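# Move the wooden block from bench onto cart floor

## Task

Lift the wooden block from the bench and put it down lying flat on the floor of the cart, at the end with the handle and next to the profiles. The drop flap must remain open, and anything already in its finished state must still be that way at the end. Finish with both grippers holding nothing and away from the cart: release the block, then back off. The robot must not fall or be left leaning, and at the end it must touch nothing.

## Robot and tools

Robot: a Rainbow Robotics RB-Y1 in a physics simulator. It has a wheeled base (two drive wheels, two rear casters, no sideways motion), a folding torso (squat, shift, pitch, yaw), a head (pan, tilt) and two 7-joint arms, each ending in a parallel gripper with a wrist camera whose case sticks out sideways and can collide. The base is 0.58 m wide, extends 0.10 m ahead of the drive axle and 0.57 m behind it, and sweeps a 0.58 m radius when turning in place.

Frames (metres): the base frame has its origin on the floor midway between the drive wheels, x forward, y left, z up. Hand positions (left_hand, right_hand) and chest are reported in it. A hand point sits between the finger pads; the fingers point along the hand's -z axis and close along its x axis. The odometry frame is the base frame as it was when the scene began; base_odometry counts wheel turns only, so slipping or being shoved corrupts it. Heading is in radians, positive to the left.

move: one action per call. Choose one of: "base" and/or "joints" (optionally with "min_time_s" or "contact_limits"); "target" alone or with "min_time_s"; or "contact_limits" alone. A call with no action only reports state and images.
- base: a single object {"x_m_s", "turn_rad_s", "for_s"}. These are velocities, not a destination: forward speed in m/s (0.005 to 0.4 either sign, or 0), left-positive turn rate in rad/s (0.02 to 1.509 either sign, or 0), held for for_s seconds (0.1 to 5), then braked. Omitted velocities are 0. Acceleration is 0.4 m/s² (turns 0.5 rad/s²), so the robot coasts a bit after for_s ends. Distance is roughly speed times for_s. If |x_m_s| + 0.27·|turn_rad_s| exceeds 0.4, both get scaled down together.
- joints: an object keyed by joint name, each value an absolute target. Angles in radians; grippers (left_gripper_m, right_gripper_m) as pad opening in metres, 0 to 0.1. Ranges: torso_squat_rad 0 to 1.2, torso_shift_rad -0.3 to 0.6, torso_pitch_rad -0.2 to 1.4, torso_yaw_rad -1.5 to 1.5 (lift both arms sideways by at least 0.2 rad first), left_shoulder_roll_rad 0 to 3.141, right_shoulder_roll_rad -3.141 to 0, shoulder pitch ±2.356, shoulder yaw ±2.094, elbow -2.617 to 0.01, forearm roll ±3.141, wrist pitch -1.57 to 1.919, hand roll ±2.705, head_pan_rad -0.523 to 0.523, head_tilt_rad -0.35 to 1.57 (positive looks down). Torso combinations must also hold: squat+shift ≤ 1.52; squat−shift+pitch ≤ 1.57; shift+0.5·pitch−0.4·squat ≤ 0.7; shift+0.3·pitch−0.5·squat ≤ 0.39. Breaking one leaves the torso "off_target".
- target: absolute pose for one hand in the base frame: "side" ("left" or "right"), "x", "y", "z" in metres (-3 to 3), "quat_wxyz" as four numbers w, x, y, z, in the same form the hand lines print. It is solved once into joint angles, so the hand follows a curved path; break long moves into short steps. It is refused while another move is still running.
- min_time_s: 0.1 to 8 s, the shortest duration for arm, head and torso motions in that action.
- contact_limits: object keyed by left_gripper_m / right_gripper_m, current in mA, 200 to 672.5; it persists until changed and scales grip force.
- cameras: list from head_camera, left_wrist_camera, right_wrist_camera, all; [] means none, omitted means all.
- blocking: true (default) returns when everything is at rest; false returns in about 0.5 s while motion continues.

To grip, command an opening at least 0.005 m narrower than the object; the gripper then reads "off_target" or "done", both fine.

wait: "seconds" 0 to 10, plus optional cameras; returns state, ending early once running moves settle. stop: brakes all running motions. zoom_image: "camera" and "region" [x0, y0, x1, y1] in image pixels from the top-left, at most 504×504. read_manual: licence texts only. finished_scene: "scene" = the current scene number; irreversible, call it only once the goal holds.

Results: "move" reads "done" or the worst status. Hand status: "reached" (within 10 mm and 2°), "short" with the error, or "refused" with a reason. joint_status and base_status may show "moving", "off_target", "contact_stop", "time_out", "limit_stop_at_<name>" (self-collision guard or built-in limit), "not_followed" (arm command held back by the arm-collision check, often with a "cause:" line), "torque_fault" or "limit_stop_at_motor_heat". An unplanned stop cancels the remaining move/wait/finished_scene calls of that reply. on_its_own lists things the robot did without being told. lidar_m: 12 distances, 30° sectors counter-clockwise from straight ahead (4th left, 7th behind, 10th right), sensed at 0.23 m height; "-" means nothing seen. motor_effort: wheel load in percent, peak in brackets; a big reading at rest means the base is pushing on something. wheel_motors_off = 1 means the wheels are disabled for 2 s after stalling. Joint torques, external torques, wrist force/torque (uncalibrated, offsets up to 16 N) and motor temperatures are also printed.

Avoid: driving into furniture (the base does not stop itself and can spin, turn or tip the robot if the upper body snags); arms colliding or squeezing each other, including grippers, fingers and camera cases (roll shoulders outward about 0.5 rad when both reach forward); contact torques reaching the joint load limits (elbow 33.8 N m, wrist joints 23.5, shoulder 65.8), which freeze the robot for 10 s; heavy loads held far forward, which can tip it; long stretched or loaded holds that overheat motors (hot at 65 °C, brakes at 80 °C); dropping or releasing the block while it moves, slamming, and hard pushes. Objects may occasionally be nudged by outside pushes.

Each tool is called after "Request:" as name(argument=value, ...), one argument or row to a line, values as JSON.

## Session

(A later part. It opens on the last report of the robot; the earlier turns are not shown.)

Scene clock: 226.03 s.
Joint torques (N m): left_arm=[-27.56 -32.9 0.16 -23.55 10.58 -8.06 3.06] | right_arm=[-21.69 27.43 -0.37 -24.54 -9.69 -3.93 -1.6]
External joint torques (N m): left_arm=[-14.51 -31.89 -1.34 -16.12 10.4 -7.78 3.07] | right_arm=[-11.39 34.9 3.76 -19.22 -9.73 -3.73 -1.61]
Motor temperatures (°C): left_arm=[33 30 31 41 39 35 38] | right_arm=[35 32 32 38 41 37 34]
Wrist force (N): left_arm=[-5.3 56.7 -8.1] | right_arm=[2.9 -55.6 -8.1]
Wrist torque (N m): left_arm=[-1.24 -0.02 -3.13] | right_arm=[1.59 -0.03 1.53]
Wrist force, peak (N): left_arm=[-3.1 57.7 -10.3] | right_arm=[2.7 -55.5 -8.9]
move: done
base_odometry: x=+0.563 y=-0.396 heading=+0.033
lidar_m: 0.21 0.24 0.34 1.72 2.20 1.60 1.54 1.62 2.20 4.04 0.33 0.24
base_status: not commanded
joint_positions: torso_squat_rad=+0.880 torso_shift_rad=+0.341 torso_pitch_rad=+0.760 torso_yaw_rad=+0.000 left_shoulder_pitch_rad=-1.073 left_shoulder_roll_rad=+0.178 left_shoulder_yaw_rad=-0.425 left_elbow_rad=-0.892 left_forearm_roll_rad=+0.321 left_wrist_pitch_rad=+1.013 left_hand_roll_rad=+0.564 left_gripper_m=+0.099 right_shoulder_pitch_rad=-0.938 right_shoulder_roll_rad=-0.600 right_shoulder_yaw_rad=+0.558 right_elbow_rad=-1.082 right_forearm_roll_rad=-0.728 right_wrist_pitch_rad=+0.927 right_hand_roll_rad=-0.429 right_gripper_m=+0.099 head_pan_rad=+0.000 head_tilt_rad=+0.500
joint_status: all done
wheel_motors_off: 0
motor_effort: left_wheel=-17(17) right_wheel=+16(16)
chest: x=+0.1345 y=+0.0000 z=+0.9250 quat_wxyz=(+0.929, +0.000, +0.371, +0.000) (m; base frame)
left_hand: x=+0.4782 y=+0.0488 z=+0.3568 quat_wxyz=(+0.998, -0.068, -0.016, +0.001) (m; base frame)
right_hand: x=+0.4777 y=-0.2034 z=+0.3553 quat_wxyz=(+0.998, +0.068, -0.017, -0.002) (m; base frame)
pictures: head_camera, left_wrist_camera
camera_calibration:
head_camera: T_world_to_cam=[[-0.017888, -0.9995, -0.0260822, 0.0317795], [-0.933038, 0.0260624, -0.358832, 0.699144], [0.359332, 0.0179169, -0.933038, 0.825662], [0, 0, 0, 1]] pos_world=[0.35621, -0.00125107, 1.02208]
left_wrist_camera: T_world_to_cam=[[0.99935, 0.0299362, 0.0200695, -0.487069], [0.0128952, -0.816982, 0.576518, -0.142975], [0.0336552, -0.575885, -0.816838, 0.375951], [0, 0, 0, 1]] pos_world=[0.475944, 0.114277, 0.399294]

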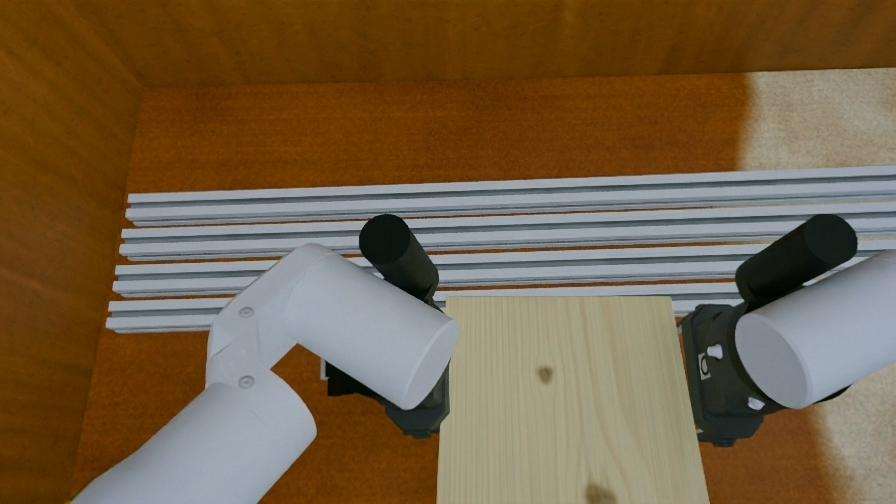

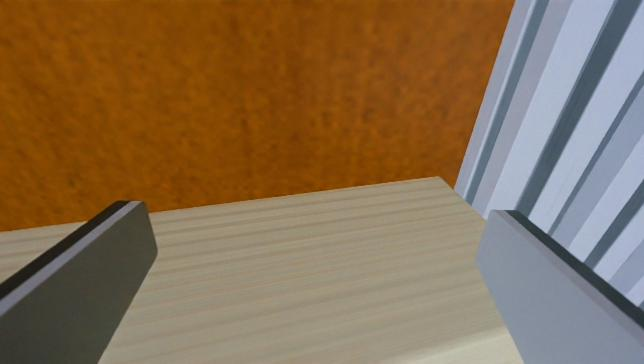

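Request:
move(
  joints={"torso_squat_rad":0.878,"torso_shift_rad":0.374},
  min_time_s=1,
  cameras=["left_wrist_camera","right_wrist_camera"],
)

Request:
move(
  joints={"torso_squat_rad":0.898,"torso_shift_rad":0.378},
  min_time_s=1,
  cameras=["head_camera","left_wrist_camera","right_wrist_camera"],
)

Scene clock: 232.57 s.
Joint torques (N m): left_arm=[-27.92 -32.88 0.65 -23.49 10.48 -8.36 3.05] | right_arm=[-22 27.64 -0.11 -24.61 -9.63 -3.82 -1.46]
External joint torques (N m): left_arm=[-14.88 -31.87 -0.85 -16.06 10.3 -8.09 3.05] | right_arm=[-11.7 35.1 4.02 -19.29 -9.67 -3.62 -1.46]
Motor temperatures (°C): left_arm=[33 30 31 41 39 35 38] | right_arm=[35 32 32 38 41 37 34]
Wrist force (N): left_arm=[-7.2 57.0 -7.3] | right_arm=[3.4 -55.0 -8.1]
Wrist torque (N m): left_arm=[-1.21 -0.06 -3.18] | right_arm=[1.57 0.00 1.47]
Wrist force, peak (N): left_arm=[-7.2 58.0 -7.9] | right_arm=[2.8 -55.9 -7.8]
move: done
base_odometry: x=+0.563 y=-0.396 heading=+0.033
lidar_m: 0.22 0.23 0.34 1.71 2.19 1.60 1.53 1.62 2.21 4.03 0.32 0.25
base_status: not commanded
joint_positions: torso_squat_rad=+0.878 torso_shift_rad=+0.374 torso_pitch_rad=+0.761 torso_yaw_rad=+0.000 left_shoulder_pitch_rad=-1.073 left_shoulder_roll_rad=+0.178 left_shoulder_yaw_rad=-0.425 left_elbow_rad=-0.892 left_forearm_roll_rad=+0.321 left_wrist_pitch_rad=+1.013 left_hand_roll_rad=+0.564 left_gripper_m=+0.099 right_shoulder_pitch_rad=-0.938 right_shoulder_roll_rad=-0.600 right_shoulder_yaw_rad=+0.558 right_elbow_rad=-1.082 right_forearm_roll_rad=-0.728 right_wrist_pitch_rad=+0.927 right_hand_roll_rad=-0.429 right_gripper_m=+0.099 head_pan_rad=+0.000 head_tilt_rad=+0.500
joint_status: all done
wheel_motors_off: 0
motor_effort: left_wheel=-16(17) right_wheel=+15(17)
chest: x=+0.1487 y=+0.0000 z=+0.9208 quat_wxyz=(+0.929, +0.000, +0.371, +0.000) (m; base frame)
left_hand: x=+0.4922 y=+0.0488 z=+0.3525 quat_wxyz=(+0.998, -0.068, -0.016, +0.001) (m; base frame)
right_hand: x=+0.4919 y=-0.2034 z=+0.3511 quat_wxyz=(+0.998, +0.068, -0.017, -0.002) (m; base frame)
pictures: left_wrist_camera, right_wrist_camera
camera_calibration:
left_wrist_camera: T_world_to_cam=[[0.999358, 0.029923, 0.0197133, -0.500835], [0.0130925, -0.817025, 0.576453, -0.140743], [0.0333555, -0.575825, -0.816892, 0.372129], [0, 0, 0, 1]] pos_world=[0.489943, 0.114277, 0.394994]
right_wrist_camera: T_world_to_cam=[[-0.997783, -0.019523, -0.063624, 0.507931], [-0.0547104, 0.784956, 0.617131, -0.00297842], [0.0378938, 0.619244, -0.784284, 0.454891], [0, 0, 0, 1]] pos_world=[0.489405, -0.269434, 0.390918]

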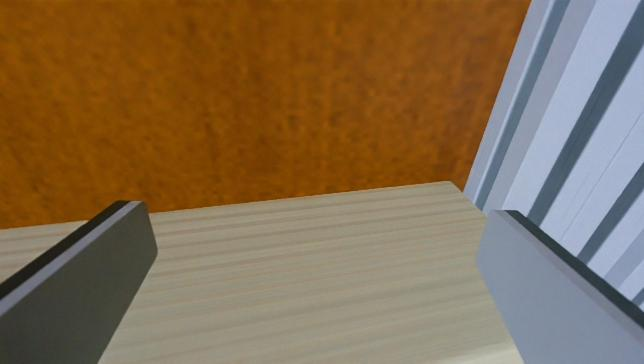

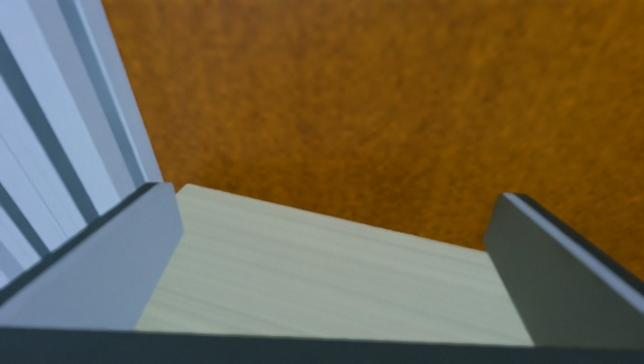

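Scene clock: 233.87 s.
Joint torques (N m): left_arm=[-27.94 -32.93 0.28 -23.56 10.45 -8.57 3.02] | right_arm=[-21.79 27.28 0.07 -24.48 -9.75 -3.94 -1.56]
External joint torques (N m): left_arm=[-14.9 -31.91 -1.23 -16.13 10.27 -8.3 3.02] | right_arm=[-11.48 34.75 4.2 -19.17 -9.79 -3.74 -1.56]
Motor temperatures (°C): left_arm=[33 30 31 41 39 35 38] | right_arm=[35 32 32 38 41 37 34]
Wrist force (N): left_arm=[-7.2 55.6 -8.2] | right_arm=[2.8 -55.5 -6.5]
Wrist torque (N m): left_arm=[-0.87 -0.16 -3.11] | right_arm=[1.62 0.00 1.46]
Wrist force, peak (N): left_arm=[-7.2 57.4 -7.0] | right_arm=[2.5 -56.3 -7.3]
move: done
base_odometry: x=+0.563 y=-0.396 heading=+0.033
lidar_m: 0.22 0.24 0.32 1.72 2.20 1.61 1.54 1.62 2.21 4.03 0.34 0.24
base_status: not commanded
joint_positions: torso_squat_rad=+0.898 torso_shift_rad=+0.378 torso_pitch_rad=+0.760 torso_yaw_rad=+0.000 left_shoulder_pitch_rad=-1.073 left_shoulder_roll_rad=+0.178 left_shoulder_yaw_rad=-0.425 left_elbow_rad=-0.892 left_forearm_roll_rad=+0.321 left_wrist_pitch_rad=+1.013 left_hand_roll_rad=+0.564 left_gripper_m=+0.099 right_shoulder_pitch_rad=-0.938 right_shoulder_roll_rad=-0.600 right_shoulder_yaw_rad=+0.558 right_elbow_rad=-1.082 right_forearm_roll_rad=-0.728 right_wrist_pitch_rad=+0.927 right_hand_roll_rad=-0.429 right_gripper_m=+0.099 head_pan_rad=+0.000 head_tilt_rad=+0.500
joint_status: all done
wheel_motors_off: 0
motor_effort: left_wheel=-16(17) right_wheel=+15(17)
chest: x=+0.1464 y=+0.0000 z=+0.9101 quat_wxyz=(+0.929, +0.000, +0.371, +0.000) (m; base frame)
left_hand: x=+0.4899 y=+0.0487 z=+0.3419 quat_wxyz=(+0.998, -0.068, -0.016, +0.001) (m; base frame)
right_hand: x=+0.4896 y=-0.2034 z=+0.3404 quat_wxyz=(+0.998, +0.068, -0.017, -0.002) (m; base frame)
pictures: head_camera, left_wrist_camera, right_wrist_camera
camera_calibration:
head_camera: T_world_to_cam=[[-0.0178852, -0.9995, -0.0260869, 0.0316056], [-0.932992, 0.0260637, -0.358952, 0.704911], [0.359452, 0.0179189, -0.932991, 0.807429], [0, 0, 0, 1]] pos_world=[0.36801, -0.00125107, 1.00718]
left_wrist_camera: T_world_to_cam=[[0.999354, 0.0299826, 0.0197923, -0.498363], [0.0130909, -0.816944, 0.576568, -0.134655], [0.0334562, -0.575937, -0.816809, 0.363479], [0, 0, 0, 1]] pos_world=[0.487644, 0.114277, 0.384394]
right_wrist_camera: T_world_to_cam=[[-0.997774, -0.0195409, -0.0637636, 0.505], [-0.0548106, 0.784958, 0.61712, 0.00355297], [0.0379927, 0.619241, -0.784281, 0.446536], [0, 0, 0, 1]] pos_world=[0.487105, -0.269434, 0.380218]

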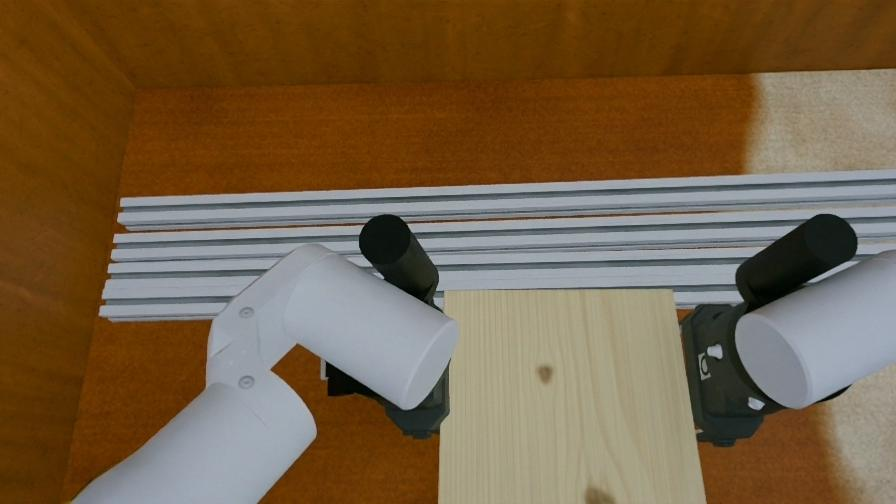

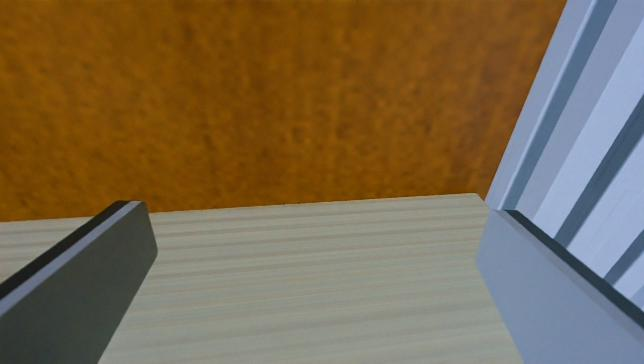

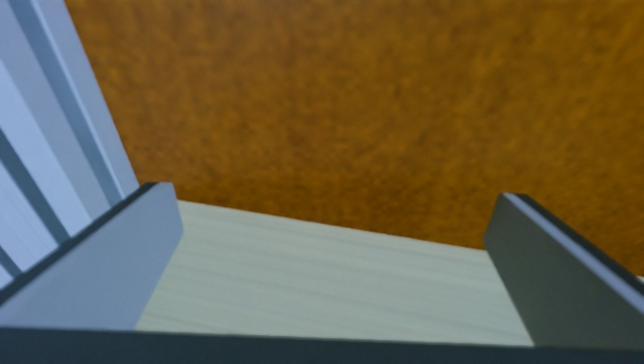

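Request:
move(
  joints={"torso_squat_rad":0.917,"torso_shift_rad":0.374},
  min_time_s=1,
  cameras=["head_camera","left_wrist_camera","right_wrist_camera"],
)

Scene clock: 236.03 s.
Joint torques (N m): left_arm=[-27.66 -32.61 0.16 -23.51 11.2 -7.97 3.08] | right_arm=[-22.13 27.92 -0.13 -24.34 -9.6 -4.03 -1.67]
External joint torques (N m): left_arm=[-14.61 -31.6 -1.35 -16.09 11.02 -7.69 3.08] | right_arm=[-11.83 35.39 4.01 -19.02 -9.64 -3.83 -1.68]
Motor temperatures (°C): left_arm=[33 30 31 41 39 35 38] | right_arm=[35 32 32 38 41 37 34]
Wrist force (N): left_arm=[-1.2 55.1 -13.7] | right_arm=[2.5 -53.2 -3.7]
Wrist torque (N m): left_arm=[-0.06 -0.38 -3.04] | right_arm=[1.64 0.04 1.34]
Wrist force, peak (N): left_arm=[-3.7 56.6 -10.2] | right_arm=[1.9 -56.1 -6.9]
move: done
base_odometry: x=+0.563 y=-0.396 heading=+0.033
lidar_m: 0.22 0.23 0.34 1.73 2.19 1.59 1.54 1.61 2.22 4.03 0.33 0.24
base_status: not commanded
joint_positions: torso_squat_rad=+0.917 torso_shift_rad=+0.374 torso_pitch_rad=+0.760 torso_yaw_rad=+0.000 left_shoulder_pitch_rad=-1.073 left_shoulder_roll_rad=+0.178 left_shoulder_yaw_rad=-0.425 left_elbow_rad=-0.892 left_forearm_roll_rad=+0.321 left_wrist_pitch_rad=+1.013 left_hand_roll_rad=+0.564 left_gripper_m=+0.099 right_shoulder_pitch_rad=-0.938 right_shoulder_roll_rad=-0.600 right_shoulder_yaw_rad=+0.558 right_elbow_rad=-1.082 right_forearm_roll_rad=-0.728 right_wrist_pitch_rad=+0.927 right_hand_roll_rad=-0.429 right_gripper_m=+0.099 head_pan_rad=+0.000 head_tilt_rad=+0.500
joint_status: all done
wheel_motors_off: 0
motor_effort: left_wheel=-16(17) right_wheel=+16(17)
chest: x=+0.1409 y=+0.0000 z=+0.9010 quat_wxyz=(+0.929, +0.000, +0.371, +0.000) (m; base frame)
left_hand: x=+0.4846 y=+0.0487 z=+0.3328 quat_wxyz=(+0.998, -0.068, -0.016, +0.001) (m; base frame)
right_hand: x=+0.4842 y=-0.2034 z=+0.3314 quat_wxyz=(+0.998, +0.068, -0.017, -0.002) (m; base frame)
pictures: head_camera, left_wrist_camera, right_wrist_camera
camera_calibration:
head_camera: T_world_to_cam=[[-0.0178852, -0.9995, -0.0260869, 0.0312742], [-0.932992, 0.0260637, -0.358952, 0.696642], [0.359452, 0.0179189, -0.932991, 0.800973], [0, 0, 0, 1]] pos_world=[0.36261, -0.00125107, 0.998178]
left_wrist_camera: T_world_to_cam=[[0.999352, 0.0298529, 0.0201334, -0.492998], [0.0127931, -0.817032, 0.57645, -0.12914], [0.0336583, -0.575819, -0.816884, 0.35614], [0, 0, 0, 1]] pos_world=[0.482344, 0.114277, 0.375294]
right_wrist_camera: T_world_to_cam=[[-0.997764, -0.0195582, -0.0639048, 0.498982], [-0.0549143, 0.784911, 0.617171, 0.00882411], [0.0380888, 0.6193, -0.78423, 0.439636], [0, 0, 0, 1]] pos_world=[0.481606, -0.269434, 0.371217]

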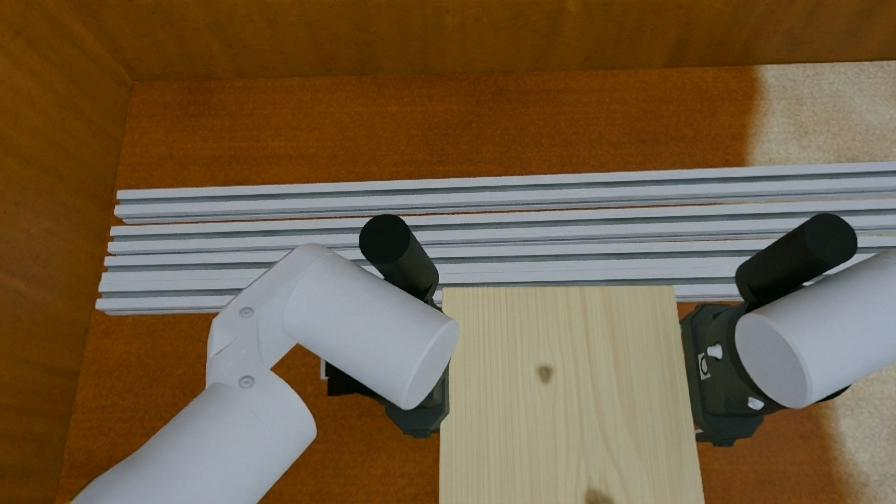

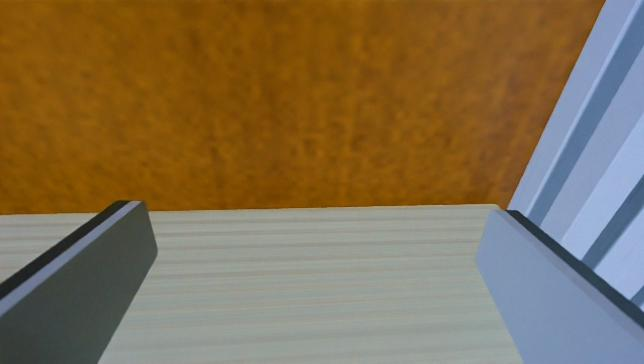

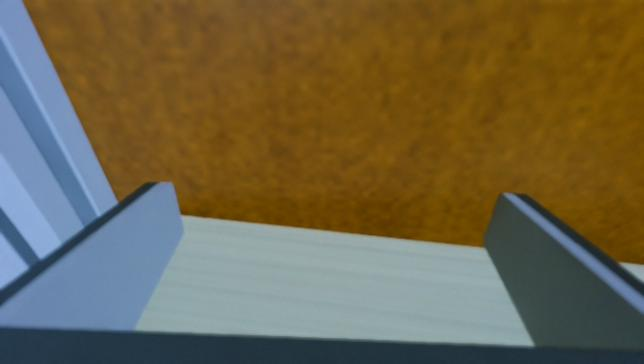

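Request:
move(
  joints={"torso_squat_rad":0.928,"torso_shift_rad":0.378},
  min_time_s=1,
  cameras=["left_wrist_camera","right_wrist_camera"],
)

Scene clock: 238.57 s.
Joint torques (N m): left_arm=[-27.74 -32.92 0.11 -23.66 11.09 -7.96 3.06] | right_arm=[-21.74 27.86 -0.34 -23.79 -9.45 -3.9 -1.64]
External joint torques (N m): left_arm=[-14.69 -31.9 -1.39 -16.23 10.91 -7.68 3.06] | right_arm=[-11.43 35.33 3.8 -18.48 -9.48 -3.7 -1.64]
Motor temperatures (°C): left_arm=[33 30 31 41 39 35 38] | right_arm=[35 33 32 38 41 37 34]
Wrist force (N): left_arm=[-4.0 54.1 -13.8] | right_arm=[2.2 -52.5 -2.3]
Wrist torque (N m): left_arm=[0.37 -0.39 -2.96] | right_arm=[1.70 -0.04 1.37]
Wrist force, peak (N): left_arm=[-1.5 55.5 -14.3] | right_arm=[2.3 -54.4 -3.7]
move: done
base_odometry: x=+0.563 y=-0.396 heading=+0.033
lidar_m: 0.22 0.24 0.34 1.72 2.20 1.60 1.53 1.61 2.20 4.03 0.33 0.22
base_status: not commanded
joint_positions: torso_squat_rad=+0.928 torso_shift_rad=+0.378 torso_pitch_rad=+0.760 torso_yaw_rad=+0.000 left_shoulder_pitch_rad=-1.073 left_shoulder_roll_rad=+0.178 left_shoulder_yaw_rad=-0.425 left_elbow_rad=-0.892 left_forearm_roll_rad=+0.321 left_wrist_pitch_rad=+1.013 left_hand_roll_rad=+0.564 left_gripper_m=+0.099 right_shoulder_pitch_rad=-0.938 right_shoulder_roll_rad=-0.600 right_shoulder_yaw_rad=+0.558 right_elbow_rad=-1.083 right_forearm_roll_rad=-0.728 right_wrist_pitch_rad=+0.927 right_hand_roll_rad=-0.429 right_gripper_m=+0.099 head_pan_rad=+0.000 head_tilt_rad=+0.500
joint_status: all done
wheel_motors_off: 0
motor_effort: left_wheel=-16(17) right_wheel=+16(17)
chest: x=+0.1402 y=+0.0000 z=+0.8947 quat_wxyz=(+0.929, +0.000, +0.371, +0.000) (m; base frame)
left_hand: x=+0.4839 y=+0.0487 z=+0.3265 quat_wxyz=(+0.998, -0.068, -0.016, +0.001) (m; base frame)
right_hand: x=+0.4835 y=-0.2033 z=+0.3251 quat_wxyz=(+0.998, +0.068, -0.017, -0.002) (m; base frame)
pictures: left_wrist_camera, right_wrist_camera
camera_calibration:
left_wrist_camera: T_world_to_cam=[[0.999352, 0.0298529, 0.0201334, -0.492172], [0.0127931, -0.817032, 0.57645, -0.1255], [0.0336583, -0.575819, -0.816884, 0.351017], [0, 0, 0, 1]] pos_world=[0.481644, 0.114277, 0.368994]
right_wrist_camera: T_world_to_cam=[[-0.997749, -0.0196461, -0.0641092, 0.498028], [-0.055115, 0.784824, 0.617263, 0.0126407], [0.0381876, 0.619407, -0.784141, 0.434605], [0, 0, 0, 1]] pos_world=[0.481007, -0.269334, 0.364917]

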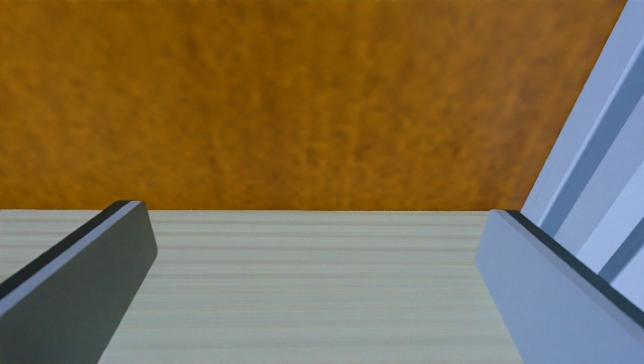

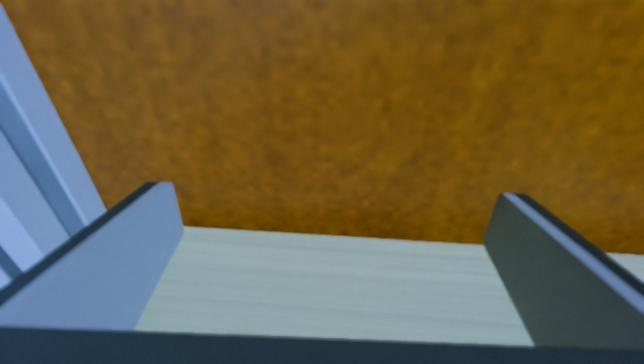

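Request:
move(
  target={"side":"left","x":0.484,"y":0.053,"z":0.328,"quat_wxyz":[0.997,-0.07,-0.016,0]},
  cameras=[],
)

Request:
move(
  target={"side":"right","x":0.484,"y":-0.235,"z":0.328,"quat_wxyz":[0.997,0.07,-0.016,0]},
  cameras=[],
)

Request:
move(
  target={"side":"left","x":0.484,"y":0.085,"z":0.34,"quat_wxyz":[0.997,-0.07,-0.016,0]},
  cameras=["head_camera","left_wrist_camera","right_wrist_camera"],
)

Scene clock: 241.10 s.
Joint torques (N m): left_arm=[-16.26 -8.97 1.99 -11.58 2.89 -2.45 0.84] | right_arm=[-13.51 -0.53 -2.92 -8.21 -1.55 -0.94 -0.56]
External joint torques (N m): left_arm=[-3.33 -8.23 0.4 -4.13 2.71 -2.18 0.85] | right_arm=[-3.13 6.72 1.19 -2.81 -1.57 -0.72 -0.56]
Motor temperatures (°C): left_arm=[33 30 31 41 39 35 38] | right_arm=[35 32 32 38 41 37 34]
Wrist force (N): left_arm=[0.0 13.0 -8.6] | right_arm=[-0.4 -5.6 -2.9]
Wrist torque (N m): left_arm=[0.04 0.20 -0.59] | right_arm=[-0.03 0.16 0.29]
Wrist force, peak (N): left_arm=[-3.7 55.0 -15.0] | right_arm=[1.7 -53.3 -1.0]
move: done
base_odometry: x=+0.563 y=-0.396 heading=+0.033
lidar_m: 0.22 0.23 0.33 1.72 2.21 1.61 1.53 1.61 2.21 4.03 0.32 0.23
base_status: not commanded
joint_positions: torso_squat_rad=+0.928 torso_shift_rad=+0.378 torso_pitch_rad=+0.760 torso_yaw_rad=+0.000 left_shoulder_pitch_rad=-1.060 left_shoulder_roll_rad=+0.193 left_shoulder_yaw_rad=-0.421 left_elbow_rad=-0.915 left_forearm_roll_rad=+0.330 left_wrist_pitch_rad=+1.023 left_hand_roll_rad=+0.553 left_gripper_m=+0.099 right_shoulder_pitch_rad=-0.940 right_shoulder_roll_rad=-0.593 right_shoulder_yaw_rad=+0.559 right_elbow_rad=-1.086 right_forearm_roll_rad=-0.730 right_wrist_pitch_rad=+0.927 right_hand_roll_rad=-0.430 right_gripper_m=+0.099 head_pan_rad=+0.000 head_tilt_rad=+0.500
joint_status: all done
wheel_motors_off: 0
motor_effort: left_wheel=-15(19) right_wheel=+13(17)
chest: x=+0.1402 y=+0.0001 z=+0.8947 quat_wxyz=(+0.929, +0.000, +0.371, +0.000) (m; base frame)
left_hand: x=+0.4837 y=+0.0549 z=+0.3272 quat_wxyz=(+0.998, -0.068, -0.015, +0.000) (m; base frame)
left_hand_status: reached (checked arc, planned for 0.2 s): 2 mm and 0.2 deg off.
right_hand: x=+0.4840 y=-0.1965 z=+0.3260 quat_wxyz=(+0.997, +0.074, -0.018, +0.000) (m; base frame)
pictures: none
No camera images: "cameras" was empty.

Scene clock: 241.83 s.
Joint torques (N m): left_arm=[-15.45 -6.86 2.13 -10.63 2.11 -2.06 0.73] | right_arm=[-10 -7.96 -5.09 -5.55 -0.12 -0.19 -0.25]
External joint torques (N m): left_arm=[-2.52 -6.11 0.55 -3.18 1.93 -1.79 0.73] | right_arm=[-0.15 0.97 -0.67 -0.6 -0.14 0 -0.25]
Motor temperatures (°C): left_arm=[33 30 31 41 39 35 38] | right_arm=[35 32 32 38 40 37 34]
Wrist force (N): left_arm=[-1.5 10.2 -7.3] | right_arm=[-0.1 0.3 -5.2]
Wrist torque (N m): left_arm=[-0.16 0.11 -0.41] | right_arm=[-0.01 0.07 -0.07]
Wrist force, peak (N): left_arm=[-0.7 13.3 -8.7] | right_arm=[-0.3 -5.3 -5.9]
move: done
base_odometry: x=+0.563 y=-0.396 heading=+0.033
lidar_m: 0.22 0.24 0.33 1.74 2.21 1.60 1.54 1.62 2.21 4.03 0.32 0.23
base_status: not commanded
joint_positions: torso_squat_rad=+0.928 torso_shift_rad=+0.378 torso_pitch_rad=+0.760 torso_yaw_rad=+0.000 left_shoulder_pitch_rad=-1.061 left_shoulder_roll_rad=+0.192 left_shoulder_yaw_rad=-0.421 left_elbow_rad=-0.915 left_forearm_roll_rad=+0.330 left_wrist_pitch_rad=+1.023 left_hand_roll_rad=+0.553 left_gripper_m=+0.099 right_shoulder_pitch_rad=-0.914 right_shoulder_roll_rad=-0.658 right_shoulder_yaw_rad=+0.530 right_elbow_rad=-1.079 right_forearm_roll_rad=-0.805 right_wrist_pitch_rad=+0.915 right_hand_roll_rad=-0.344 right_gripper_m=+0.099 head_pan_rad=+0.000 head_tilt_rad=+0.500
joint_status: all done
wheel_motors_off: 0
motor_effort: left_wheel=-14(15) right_wheel=+12(14)
chest: x=+0.1401 y=+0.0001 z=+0.8947 quat_wxyz=(+0.929, +0.000, +0.371, +0.000) (m; base frame)
left_hand: x=+0.4838 y=+0.0544 z=+0.3274 quat_wxyz=(+0.998, -0.069, -0.016, +0.000) (m; base frame)
right_hand: x=+0.4840 y=-0.2351 z=+0.3280 quat_wxyz=(+0.997, +0.070, -0.016, +0.000) (m; base frame)
right_hand_status: reached (checked arc, planned for 0.3 s): 0 mm and 0.0 deg off.
pictures: none
No camera images: "cameras" was empty.

Scene clock: 242.90 s.
Joint torques (N m): left_arm=[-11.48 -0.75 3.63 -7.98 0.38 -0.54 -0.21] | right_arm=[-10.02 -8.23 -5.17 -5.2 -0.13 -0.13 -0.28]
External joint torques (N m): left_arm=[0.63 -1.44 1.52 -0.26 0.18 -0.27 -0.21] | right_arm=[-0.16 0.7 -0.74 -0.25 -0.15 0.05 -0.28]
Motor temperatures (°C): left_arm=[33 30 31 41 39 35 38] | right_arm=[35 32 32 38 40 37 34]
Wrist force (N): left_arm=[0.6 3.2 -7.6] | right_arm=[-0.5 0.3 -5.1]
Wrist torque (N m): left_arm=[-0.48 0.21 0.09] | right_arm=[-0.06 0.05 -0.05]
Wrist force, peak (N): left_arm=[-1.4 11.0 -6.5] | right_arm=[-0.6 0.5 -5.7]
move: done
base_odometry: x=+0.563 y=-0.396 heading=+0.033
lidar_m: 0.22 0.24 0.33 1.72 2.19 1.61 1.53 1.61 2.21 4.02 0.33 0.24
base_status: not commanded
joint_positions: torso_squat_rad=+0.928 torso_shift_rad=+0.378 torso_pitch_rad=+0.760 torso_yaw_rad=+0.000 left_shoulder_pitch_rad=-0.983 left_shoulder_roll_rad=+0.274 left_shoulder_yaw_rad=-0.399 left_elbow_rad=-1.082 left_forearm_roll_rad=+0.367 left_wrist_pitch_rad=+1.100 left_hand_roll_rad=+0.522 left_gripper_m=+0.099 right_shoulder_pitch_rad=-0.914 right_shoulder_roll_rad=-0.658 right_shoulder_yaw_rad=+0.530 right_elbow_rad=-1.079 right_forearm_roll_rad=-0.805 right_wrist_pitch_rad=+0.915 right_hand_roll_rad=-0.344 right_gripper_m=+0.099 head_pan_rad=+0.000 head_tilt_rad=+0.500
joint_status: all done
wheel_motors_off: 0
motor_effort: left_wheel=-16(18) right_wheel=+14(15)
chest: x=+0.1401 y=+0.0001 z=+0.8947 quat_wxyz=(+0.929, +0.000, +0.371, +0.000) (m; base frame)
left_hand: x=+0.4841 y=+0.0849 z=+0.3397 quat_wxyz=(+0.997, -0.070, -0.015, +0.000) (m; base frame)
left_hand_status: reached (checked arc, planned for 0.5 s): 0 mm and 0.1 deg off.
right_hand: x=+0.4840 y=-0.2351 z=+0.3281 quat_wxyz=(+0.997, +0.070, -0.016, +0.000) (m; base frame)
pictures: head_camera, left_wrist_camera, right_wrist_camera
camera_calibration:
head_camera: T_world_to_cam=[[-0.0179114, -0.999502, -0.0259984, 0.0310157], [-0.932878, 0.026062, -0.359249, 0.693794], [0.359748, 0.0178187, -0.932879, 0.795199], [0, 0, 0, 1]] pos_world=[0.361709, -0.00125082, 0.991876]
left_wrist_camera: T_world_to_cam=[[0.999485, 0.0268709, 0.017559, -0.492644], [0.011755, -0.815423, 0.578746, -0.103963], [0.0298695, -0.578241, -0.815319, 0.384121], [0, 0, 0, 1]] pos_world=[0.482138, 0.150579, 0.382]
right_wrist_camera: T_world_to_cam=[[-0.997803, -0.0228674, -0.0621832, 0.496719], [-0.0565788, 0.782455, 0.620131, 0.0349221], [0.0344748, 0.622287, -0.78203, 0.45841], [0, 0, 0, 1]] pos_world=[0.4818, -0.301229, 0.367721]

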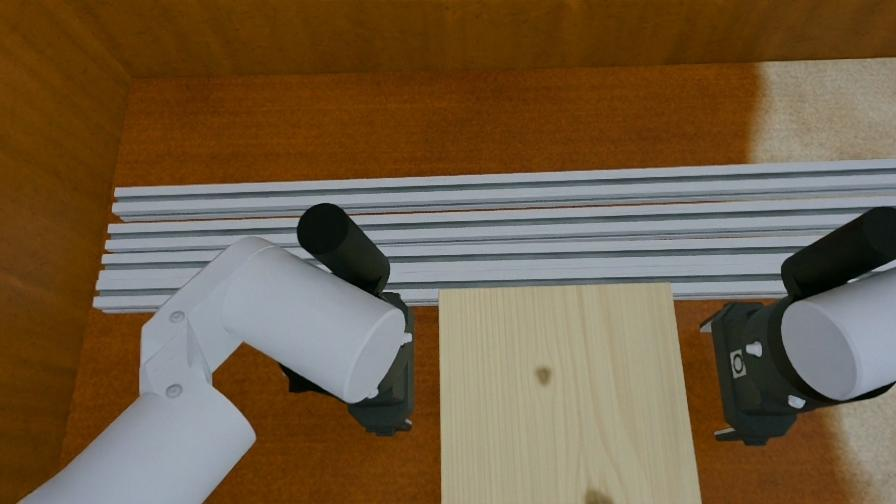

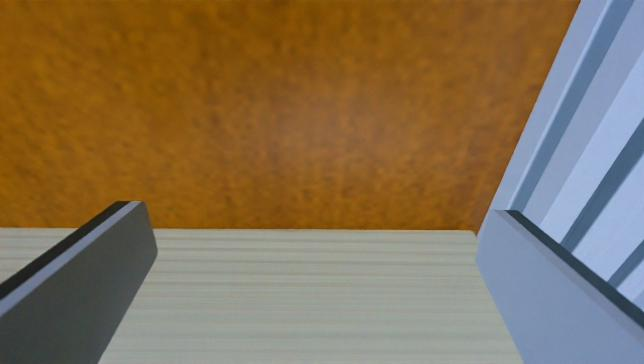

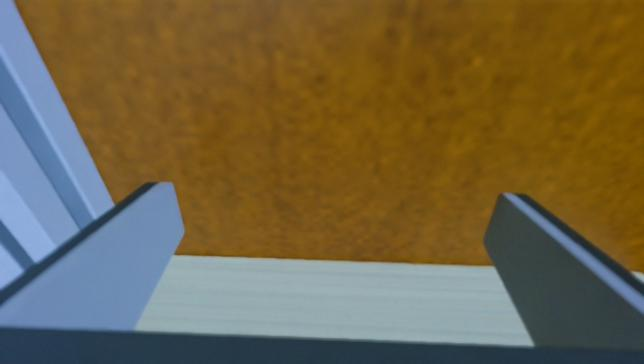

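Request:
move(
  target={"side":"left","x":0.46,"y":0.12,"z":0.48,"quat_wxyz":[1,0,0,0]},
  cameras=[],
)

Request:
move(
  target={"side":"left","x":0.42,"y":0.2,"z":0.66,"quat_wxyz":[1,0,0,0]},
  cameras=["head_camera"],
)

Request:
move(
  target={"side":"right","x":0.44,"y":-0.235,"z":0.328,"quat_wxyz":[0.997,0.07,0,0]},
  cameras=[],
)

Request:
move(
  target={"side":"right","x":0.435,"y":-0.13,"z":0.328,"quat_wxyz":[0.997,0.07,0,0]},
  min_time_s=1.5,
  cameras=["head_camera"],
)

Scene clock: 247.40 s.
Joint torques (N m): left_arm=[-9.66 0.8 3.63 -8.14 -0.01 -0.55 -0.02] | right_arm=[-10.01 -8.58 -5.07 -5.11 -0.29 -0.12 -0.24]
External joint torques (N m): left_arm=[0.94 -1.2 0.03 0.23 -0.03 -0.48 -0.02] | right_arm=[-0.16 0.36 -0.64 -0.16 -0.31 0.07 -0.24]
Motor temperatures (°C): left_arm=[33 30 31 40 38 35 38] | right_arm=[35 32 32 37 39 37 34]
Wrist force (N): left_arm=[0.7 2.2 -7.6] | right_arm=[-0.5 0.2 -5.0]
Wrist torque (N m): left_arm=[-0.42 0.17 0.11] | right_arm=[-0.04 0.03 -0.07]
Wrist force, peak (N): left_arm=[0.6 3.3 -8.6] | right_arm=[-0.5 0.9 -5.7]
move: done
base_odometry: x=+0.563 y=-0.396 heading=+0.033
lidar_m: 0.22 0.23 0.34 1.72 2.22 1.61 1.54 1.63 2.21 4.02 0.32 0.24
base_status: not commanded
joint_positions: torso_squat_rad=+0.928 torso_shift_rad=+0.378 torso_pitch_rad=+0.760 torso_yaw_rad=+0.000 left_shoulder_pitch_rad=-0.873 left_shoulder_roll_rad=+0.447 left_shoulder_yaw_rad=-0.415 left_elbow_rad=-1.837 left_forearm_roll_rad=+0.357 left_wrist_pitch_rad=+1.755 left_hand_roll_rad=+0.748 left_gripper_m=+0.099 right_shoulder_pitch_rad=-0.914 right_shoulder_roll_rad=-0.658 right_shoulder_yaw_rad=+0.530 right_elbow_rad=-1.079 right_forearm_roll_rad=-0.805 right_wrist_pitch_rad=+0.915 right_hand_roll_rad=-0.344 right_gripper_m=+0.099 head_pan_rad=+0.000 head_tilt_rad=+0.500
joint_status: all done
wheel_motors_off: 0
motor_effort: left_wheel=-16(18) right_wheel=+14(15)
chest: x=+0.1401 y=+0.0001 z=+0.8948 quat_wxyz=(+0.929, +0.000, +0.371, +0.000) (m; base frame)
left_hand: x=+0.4601 y=+0.1201 z=+0.4801 quat_wxyz=(+1.000, +0.000, +0.000, +0.000) (m; base frame)
left_hand_status: reached (checked arc, planned for 1.1 s): 0 mm and 0.0 deg off.
right_hand: x=+0.4840 y=-0.2351 z=+0.3281 quat_wxyz=(+0.997, +0.070, -0.016, +0.000) (m; base frame)
pictures: none
No camera images: "cameras" was empty.

Scene clock: 248.77 s.
Joint torques (N m): left_arm=[-8.35 6.48 8.52 -3.15 -0.31 -0.37 -0.24] | right_arm=[-9.8 -8.21 -5.27 -5.14 -0.2 -0.19 -0.21]
External joint torques (N m): left_arm=[0.93 -2.56 1.52 0.49 -0.35 -0.32 -0.24] | right_arm=[0.06 0.72 -0.85 -0.19 -0.22 0 -0.21]
Motor temperatures (°C): left_arm=[33 30 31 40 38 35 38] | right_arm=[35 32 32 37 39 37 34]
Wrist force (N): left_arm=[-0.4 1.4 -7.9] | right_arm=[-1.0 0.7 -5.5]
Wrist torque (N m): left_arm=[-0.31 0.03 0.14] | right_arm=[-0.12 -0.03 -0.05]
Wrist force, peak (N): left_arm=[-0.7 0.8 -9.3] | right_arm=[-0.6 0.7 -5.7]
move: done
base_odometry: x=+0.563 y=-0.396 heading=+0.033
lidar_m: 0.22 0.24 0.34 1.73 2.20 1.60 1.53 1.62 2.20 4.02 0.33 0.24
base_status: not commanded
joint_positions: torso_squat_rad=+0.928 torso_shift_rad=+0.378 torso_pitch_rad=+0.760 torso_yaw_rad=+0.000 left_shoulder_pitch_rad=-1.001 left_shoulder_roll_rad=+1.135 left_shoulder_yaw_rad=-0.318 left_elbow_rad=-2.474 left_forearm_roll_rad=+1.173 left_wrist_pitch_rad=+1.919 left_hand_roll_rad=+1.270 left_gripper_m=+0.099 right_shoulder_pitch_rad=-0.914 right_shoulder_roll_rad=-0.658 right_shoulder_yaw_rad=+0.530 right_elbow_rad=-1.079 right_forearm_roll_rad=-0.805 right_wrist_pitch_rad=+0.915 right_hand_roll_rad=-0.344 right_gripper_m=+0.099 head_pan_rad=+0.000 head_tilt_rad=+0.500
joint_status: all done
wheel_motors_off: 0
motor_effort: left_wheel=-16(18) right_wheel=+14(16)
chest: x=+0.1400 y=+0.0001 z=+0.8948 quat_wxyz=(+0.929, +0.000, +0.371, +0.000) (m; base frame)
left_hand: x=+0.4200 y=+0.2005 z=+0.6601 quat_wxyz=(+1.000, -0.001, -0.001, +0.000) (m; base frame)
left_hand_status: reached (checked arc, planned for 1.0 s): 0 mm and 0.1 deg off.
right_hand: x=+0.4840 y=-0.2351 z=+0.3282 quat_wxyz=(+0.997, +0.070, -0.016, +0.000) (m; base frame)
pictures: head_camera
camera_calibration:
head_camera: T_world_to_cam=[[-0.0178149, -0.999504, -0.0259643, 0.0309493], [-0.932845, 0.0259615, -0.359341, 0.693909], [0.359837, 0.017819, -0.932845, 0.795226], [0, 0, 0, 1]] pos_world=[0.361709, -0.00125112, 0.991976]

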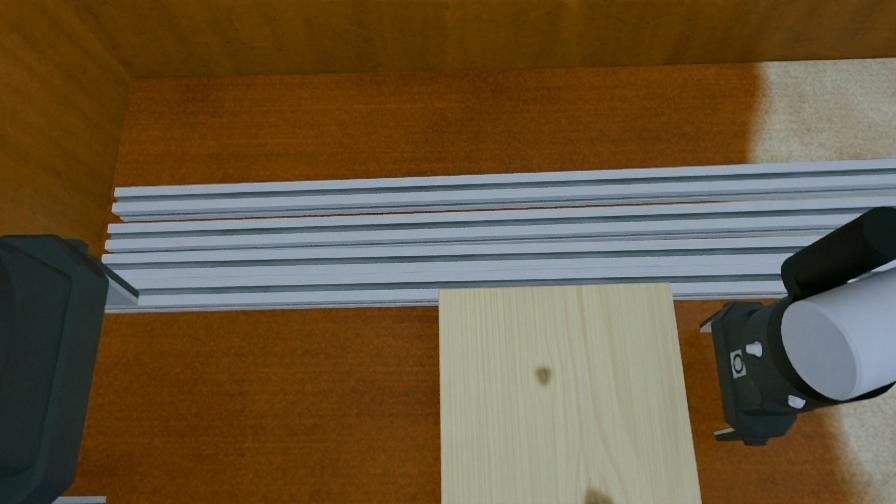

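Scene clock: 249.57 s.
Joint torques (N m): left_arm=[-8.64 7.54 8.15 -3.15 -0.17 -0.29 -0.31] | right_arm=[-8.27 -9.6 -4.03 -5.59 0.05 -0.12 0.03]
External joint torques (N m): left_arm=[0.64 -1.49 1.15 0.49 -0.21 -0.24 -0.31] | right_arm=[-0.59 -0.87 0.48 -0.46 0.05 0.03 0.03]
Motor temperatures (°C): left_arm=[33 30 31 40 38 35 38] | right_arm=[35 32 32 37 39 37 34]
Wrist force (N): left_arm=[-0.3 1.2 -8.1] | right_arm=[-0.4 0.6 -5.0]
Wrist torque (N m): left_arm=[-0.27 0.08 0.08] | right_arm=[-0.10 0.04 -0.05]
Wrist force, peak (N): left_arm=[0.6 2.2 -8.7] | right_arm=[-0.5 0.2 -5.9]
move: done
base_odometry: x=+0.563 y=-0.396 heading=+0.033
lidar_m: 0.22 0.23 0.33 1.73 2.19 1.60 1.54 1.60 2.21 4.02 0.33 0.24
base_status: not commanded
joint_positions: torso_squat_rad=+0.928 torso_shift_rad=+0.378 torso_pitch_rad=+0.760 torso_yaw_rad=+0.000 left_shoulder_pitch_rad=-1.001 left_shoulder_roll_rad=+1.135 left_shoulder_yaw_rad=-0.318 left_elbow_rad=-2.474 left_forearm_roll_rad=+1.173 left_wrist_pitch_rad=+1.919 left_hand_roll_rad=+1.270 left_gripper_m=+0.099 right_shoulder_pitch_rad=-0.794 right_shoulder_roll_rad=-0.698 right_shoulder_yaw_rad=+0.547 right_elbow_rad=-1.243 right_forearm_roll_rad=-0.768 right_wrist_pitch_rad=+0.935 right_hand_roll_rad=-0.429 right_gripper_m=+0.099 head_pan_rad=+0.000 head_tilt_rad=+0.500
joint_status: all done
wheel_motors_off: 0
motor_effort: left_wheel=-16(17) right_wheel=+14(17)
chest: x=+0.1400 y=+0.0001 z=+0.8948 quat_wxyz=(+0.929, +0.000, +0.371, +0.000) (m; base frame)
left_hand: x=+0.4200 y=+0.2004 z=+0.6601 quat_wxyz=(+1.000, -0.001, -0.001, +0.000) (m; base frame)
right_hand: x=+0.4400 y=-0.2348 z=+0.3278 quat_wxyz=(+0.997, +0.071, +0.001, +0.000) (m; base frame)
right_hand_status: reached (checked arc, planned for 0.5 s): 0 mm and 0.1 deg off.
pictures: none
No camera images: "cameras" was empty.

Scene clock: 251.40 s.
Joint torques (N m): left_arm=[-8.78 7.35 8.46 -3.26 -0.31 -0.32 -0.11] | right_arm=[-13.06 2.54 -1.75 -10.59 -0.94 -0.97 0.02]
External joint torques (N m): left_arm=[0.5 -1.68 1.46 0.38 -0.35 -0.26 -0.11] | right_arm=[-3.99 6.45 1.71 -4.22 -0.97 -0.79 0.01]
Motor temperatures (°C): left_arm=[33 30 31 40 38 34 38] | right_arm=[35 32 32 36 39 37 34]
Wrist force (N): left_arm=[0.1 2.0 -7.6] | right_arm=[-0.3 -6.3 -7.6]
Wrist torque (N m): left_arm=[-0.42 0.13 0.08] | right_arm=[0.02 0.16 -0.26]
Wrist force, peak (N): left_arm=[0.6 2.6 -8.6] | right_arm=[0.0 -16.2 4.8]
move: done
base_odometry: x=+0.563 y=-0.396 heading=+0.032
lidar_m: 0.22 0.22 0.34 1.73 2.20 1.60 1.54 1.63 2.21 4.02 0.32 0.24
base_status: not commanded
joint_positions: torso_squat_rad=+0.928 torso_shift_rad=+0.378 torso_pitch_rad=+0.760 torso_yaw_rad=+0.000 left_shoulder_pitch_rad=-1.001 left_shoulder_roll_rad=+1.135 left_shoulder_yaw_rad=-0.318 left_elbow_rad=-2.474 left_forearm_roll_rad=+1.173 left_wrist_pitch_rad=+1.919 left_hand_roll_rad=+1.270 left_gripper_m=+0.099 right_shoulder_pitch_rad=-0.875 right_shoulder_roll_rad=-0.508 right_shoulder_yaw_rad=+0.638 right_elbow_rad=-1.258 right_forearm_roll_rad=-0.544 right_wrist_pitch_rad=+1.023 right_hand_roll_rad=-0.668 right_gripper_m=+0.099 head_pan_rad=+0.000 head_tilt_rad=+0.500
joint_status: all done
wheel_motors_off: 0
motor_effort: left_wheel=-20(21) right_wheel=+19(21)
chest: x=+0.1400 y=+0.0001 z=+0.8948 quat_wxyz=(+0.929, +0.000, +0.371, +0.000) (m; base frame)
left_hand: x=+0.4200 y=+0.2003 z=+0.6601 quat_wxyz=(+1.000, -0.001, -0.001, +0.000) (m; base frame)
right_hand: x=+0.4345 y=-0.1317 z=+0.3278 quat_wxyz=(+0.998, +0.069, +0.000, -0.001) (m; base frame)
right_hand_status: reached (checked arc, planned for 1.5 s): 2 mm and 0.2 deg off.
pictures: head_camera
camera_calibration:
head_camera: T_world_to_cam=[[-0.0180687, -0.999503, -0.025846, 0.030923], [-0.932807, 0.0261574, -0.359425, 0.693885], [0.359923, 0.017615, -0.932816, 0.795202], [0, 0, 0, 1]] pos_world=[0.361609, -0.00125002, 0.991976]

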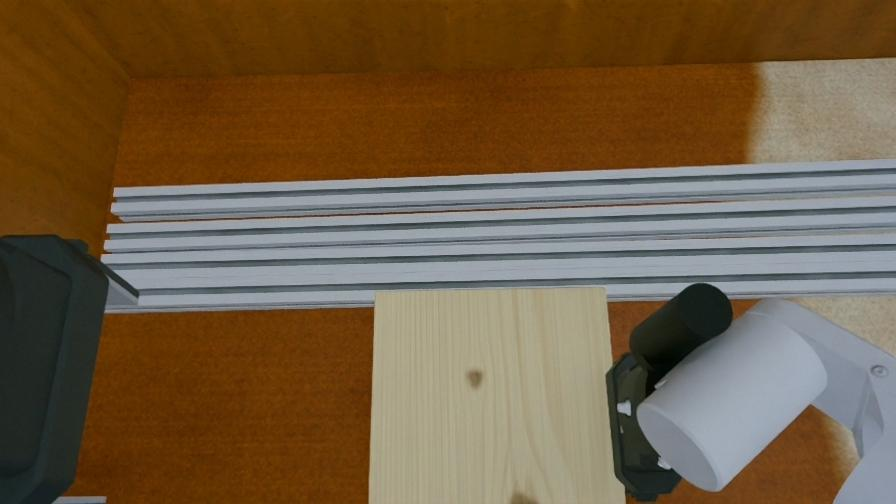

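Works well. Push further.

Request:
move(
  target={"side":"right","x":0.432,"y":-0.06,"z":0.328,"quat_wxyz":[0.997,0.07,0,0]},
  min_time_s=1.2,
  cameras=[],
)

Request:
move(
  target={"side":"right","x":0.43,"y":0.01,"z":0.328,"quat_wxyz":[0.997,0.07,0,0]},
  min_time_s=1.2,
  cameras=["head_camera"],
)

Scene clock: 256.33 s.
Joint torques (N m): left_arm=[-8.73 7.22 8.23 -3.18 -0.27 -0.35 -0.23] | right_arm=[-14.47 6.7 -1.41 -9.49 -0.69 -1.73 -0.3]
External joint torques (N m): left_arm=[0.55 -1.81 1.24 0.45 -0.31 -0.3 -0.23] | right_arm=[-4.17 7.14 1.21 -2.68 -0.73 -1.53 -0.3]
Motor temperatures (°C): left_arm=[33 30 31 40 37 34 38] | right_arm=[35 32 32 36 38 37 34]
Wrist force (N): left_arm=[0.7 2.3 -7.5] | right_arm=[-1.9 -8.4 -2.0]
Wrist torque (N m): left_arm=[-0.42 0.19 0.06] | right_arm=[0.08 0.17 -0.10]
Wrist force, peak (N): left_arm=[0.1 2.3 -8.7] | right_arm=[-4.0 -13.3 3.1]
move: done
base_odometry: x=+0.563 y=-0.396 heading=+0.032
lidar_m: 0.22 0.24 0.33 1.72 2.20 1.60 1.53 1.63 2.21 4.02 0.33 0.23
base_status: not commanded
joint_positions: torso_squat_rad=+0.928 torso_shift_rad=+0.378 torso_pitch_rad=+0.760 torso_yaw_rad=+0.000 left_shoulder_pitch_rad=-1.001 left_shoulder_roll_rad=+1.135 left_shoulder_yaw_rad=-0.318 left_elbow_rad=-2.474 left_forearm_roll_rad=+1.173 left_wrist_pitch_rad=+1.919 left_hand_roll_rad=+1.270 left_gripper_m=+0.099 right_shoulder_pitch_rad=-0.960 right_shoulder_roll_rad=-0.349 right_shoulder_yaw_rad=+0.692 right_elbow_rad=-1.159 right_forearm_roll_rad=-0.438 right_wrist_pitch_rad=+1.047 right_hand_roll_rad=-0.776 right_gripper_m=+0.099 head_pan_rad=+0.000 head_tilt_rad=+0.500
joint_status: all done
wheel_motors_off: 0
motor_effort: left_wheel=-21(21) right_wheel=+20(20)
chest: x=+0.1400 y=+0.0001 z=+0.8948 quat_wxyz=(+0.929, +0.000, +0.371, +0.000) (m; base frame)
left_hand: x=+0.4200 y=+0.2003 z=+0.6601 quat_wxyz=(+1.000, -0.001, -0.001, +0.000) (m; base frame)
right_hand: x=+0.4317 y=-0.0616 z=+0.3275 quat_wxyz=(+0.998, +0.069, +0.000, -0.001) (m; base frame)
right_hand_status: reached (checked arc, planned for 1.2 s): 2 mm and 0.2 deg off.
pictures: none
No camera images: "cameras" was empty.

Scene clock: 257.87 s.
Joint torques (N m): left_arm=[-8.77 7.16 8.39 -3.17 -0.27 -0.3 -0.24] | right_arm=[-16.39 9.42 -1.1 -9.89 -0.58 -1.72 -0.32]
External joint torques (N m): left_arm=[0.51 -1.87 1.4 0.46 -0.31 -0.25 -0.24] | right_arm=[-4.67 6.39 0.7 -3.01 -0.64 -1.5 -0.32]
Motor temperatures (°C): left_arm=[33 30 31 39 37 34 38] | right_arm=[35 32 32 36 38 37 34]
Wrist force (N): left_arm=[0.5 1.9 -7.7] | right_arm=[-2.6 -6.2 -6.0]
Wrist torque (N m): left_arm=[-0.36 0.11 0.11] | right_arm=[0.01 -0.03 0.06]
Wrist force, peak (N): left_arm=[0.5 2.3 -8.6] | right_arm=[-4.8 -11.4 0.5]
move: done
base_odometry: x=+0.563 y=-0.396 heading=+0.032
lidar_m: 0.22 0.24 0.34 1.73 2.20 1.61 1.53 1.62 2.20 4.01 0.33 0.23
base_status: not commanded
joint_positions: torso_squat_rad=+0.928 torso_shift_rad=+0.378 torso_pitch_rad=+0.760 torso_yaw_rad=+0.000 left_shoulder_pitch_rad=-1.001 left_shoulder_roll_rad=+1.135 left_shoulder_yaw_rad=-0.318 left_elbow_rad=-2.474 left_forearm_roll_rad=+1.173 left_wrist_pitch_rad=+1.919 left_hand_roll_rad=+1.270 left_gripper_m=+0.099 right_shoulder_pitch_rad=-1.076 right_shoulder_roll_rad=-0.164 right_shoulder_yaw_rad=+0.730 right_elbow_rad=-0.954 right_forearm_roll_rad=-0.365 right_wrist_pitch_rad=+1.021 right_hand_roll_rad=-0.856 right_gripper_m=+0.099 head_pan_rad=+0.000 head_tilt_rad=+0.500
joint_status: all done
wheel_motors_off: 0
motor_effort: left_wheel=-19(20) right_wheel=+17(20)
chest: x=+0.1400 y=+0.0001 z=+0.8948 quat_wxyz=(+0.929, +0.000, +0.371, +0.000) (m; base frame)
left_hand: x=+0.4200 y=+0.2003 z=+0.6601 quat_wxyz=(+1.000, -0.001, -0.001, +0.000) (m; base frame)
right_hand: x=+0.4295 y=+0.0084 z=+0.3275 quat_wxyz=(+0.998, +0.069, +0.000, -0.001) (m; base frame)
right_hand_status: reached (checked arc, planned for 1.2 s): 2 mm and 0.1 deg off.
pictures: head_camera
camera_calibration:
head_camera: T_world_to_cam=[[-0.0180715, -0.999503, -0.0258457, 0.0309255], [-0.932841, 0.0261581, -0.359338, 0.693904], [0.359835, 0.0176162, -0.93285, 0.795231], [0, 0, 0, 1]] pos_world=[0.361709, -0.00125002, 0.991976]

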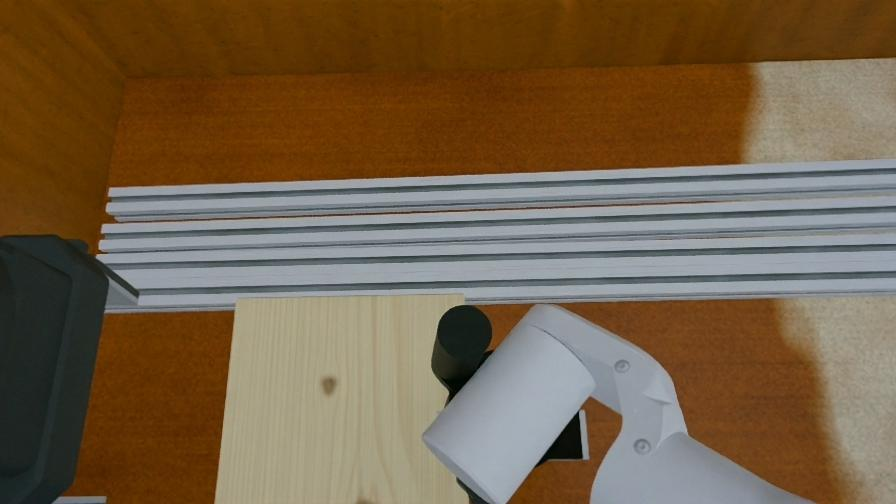

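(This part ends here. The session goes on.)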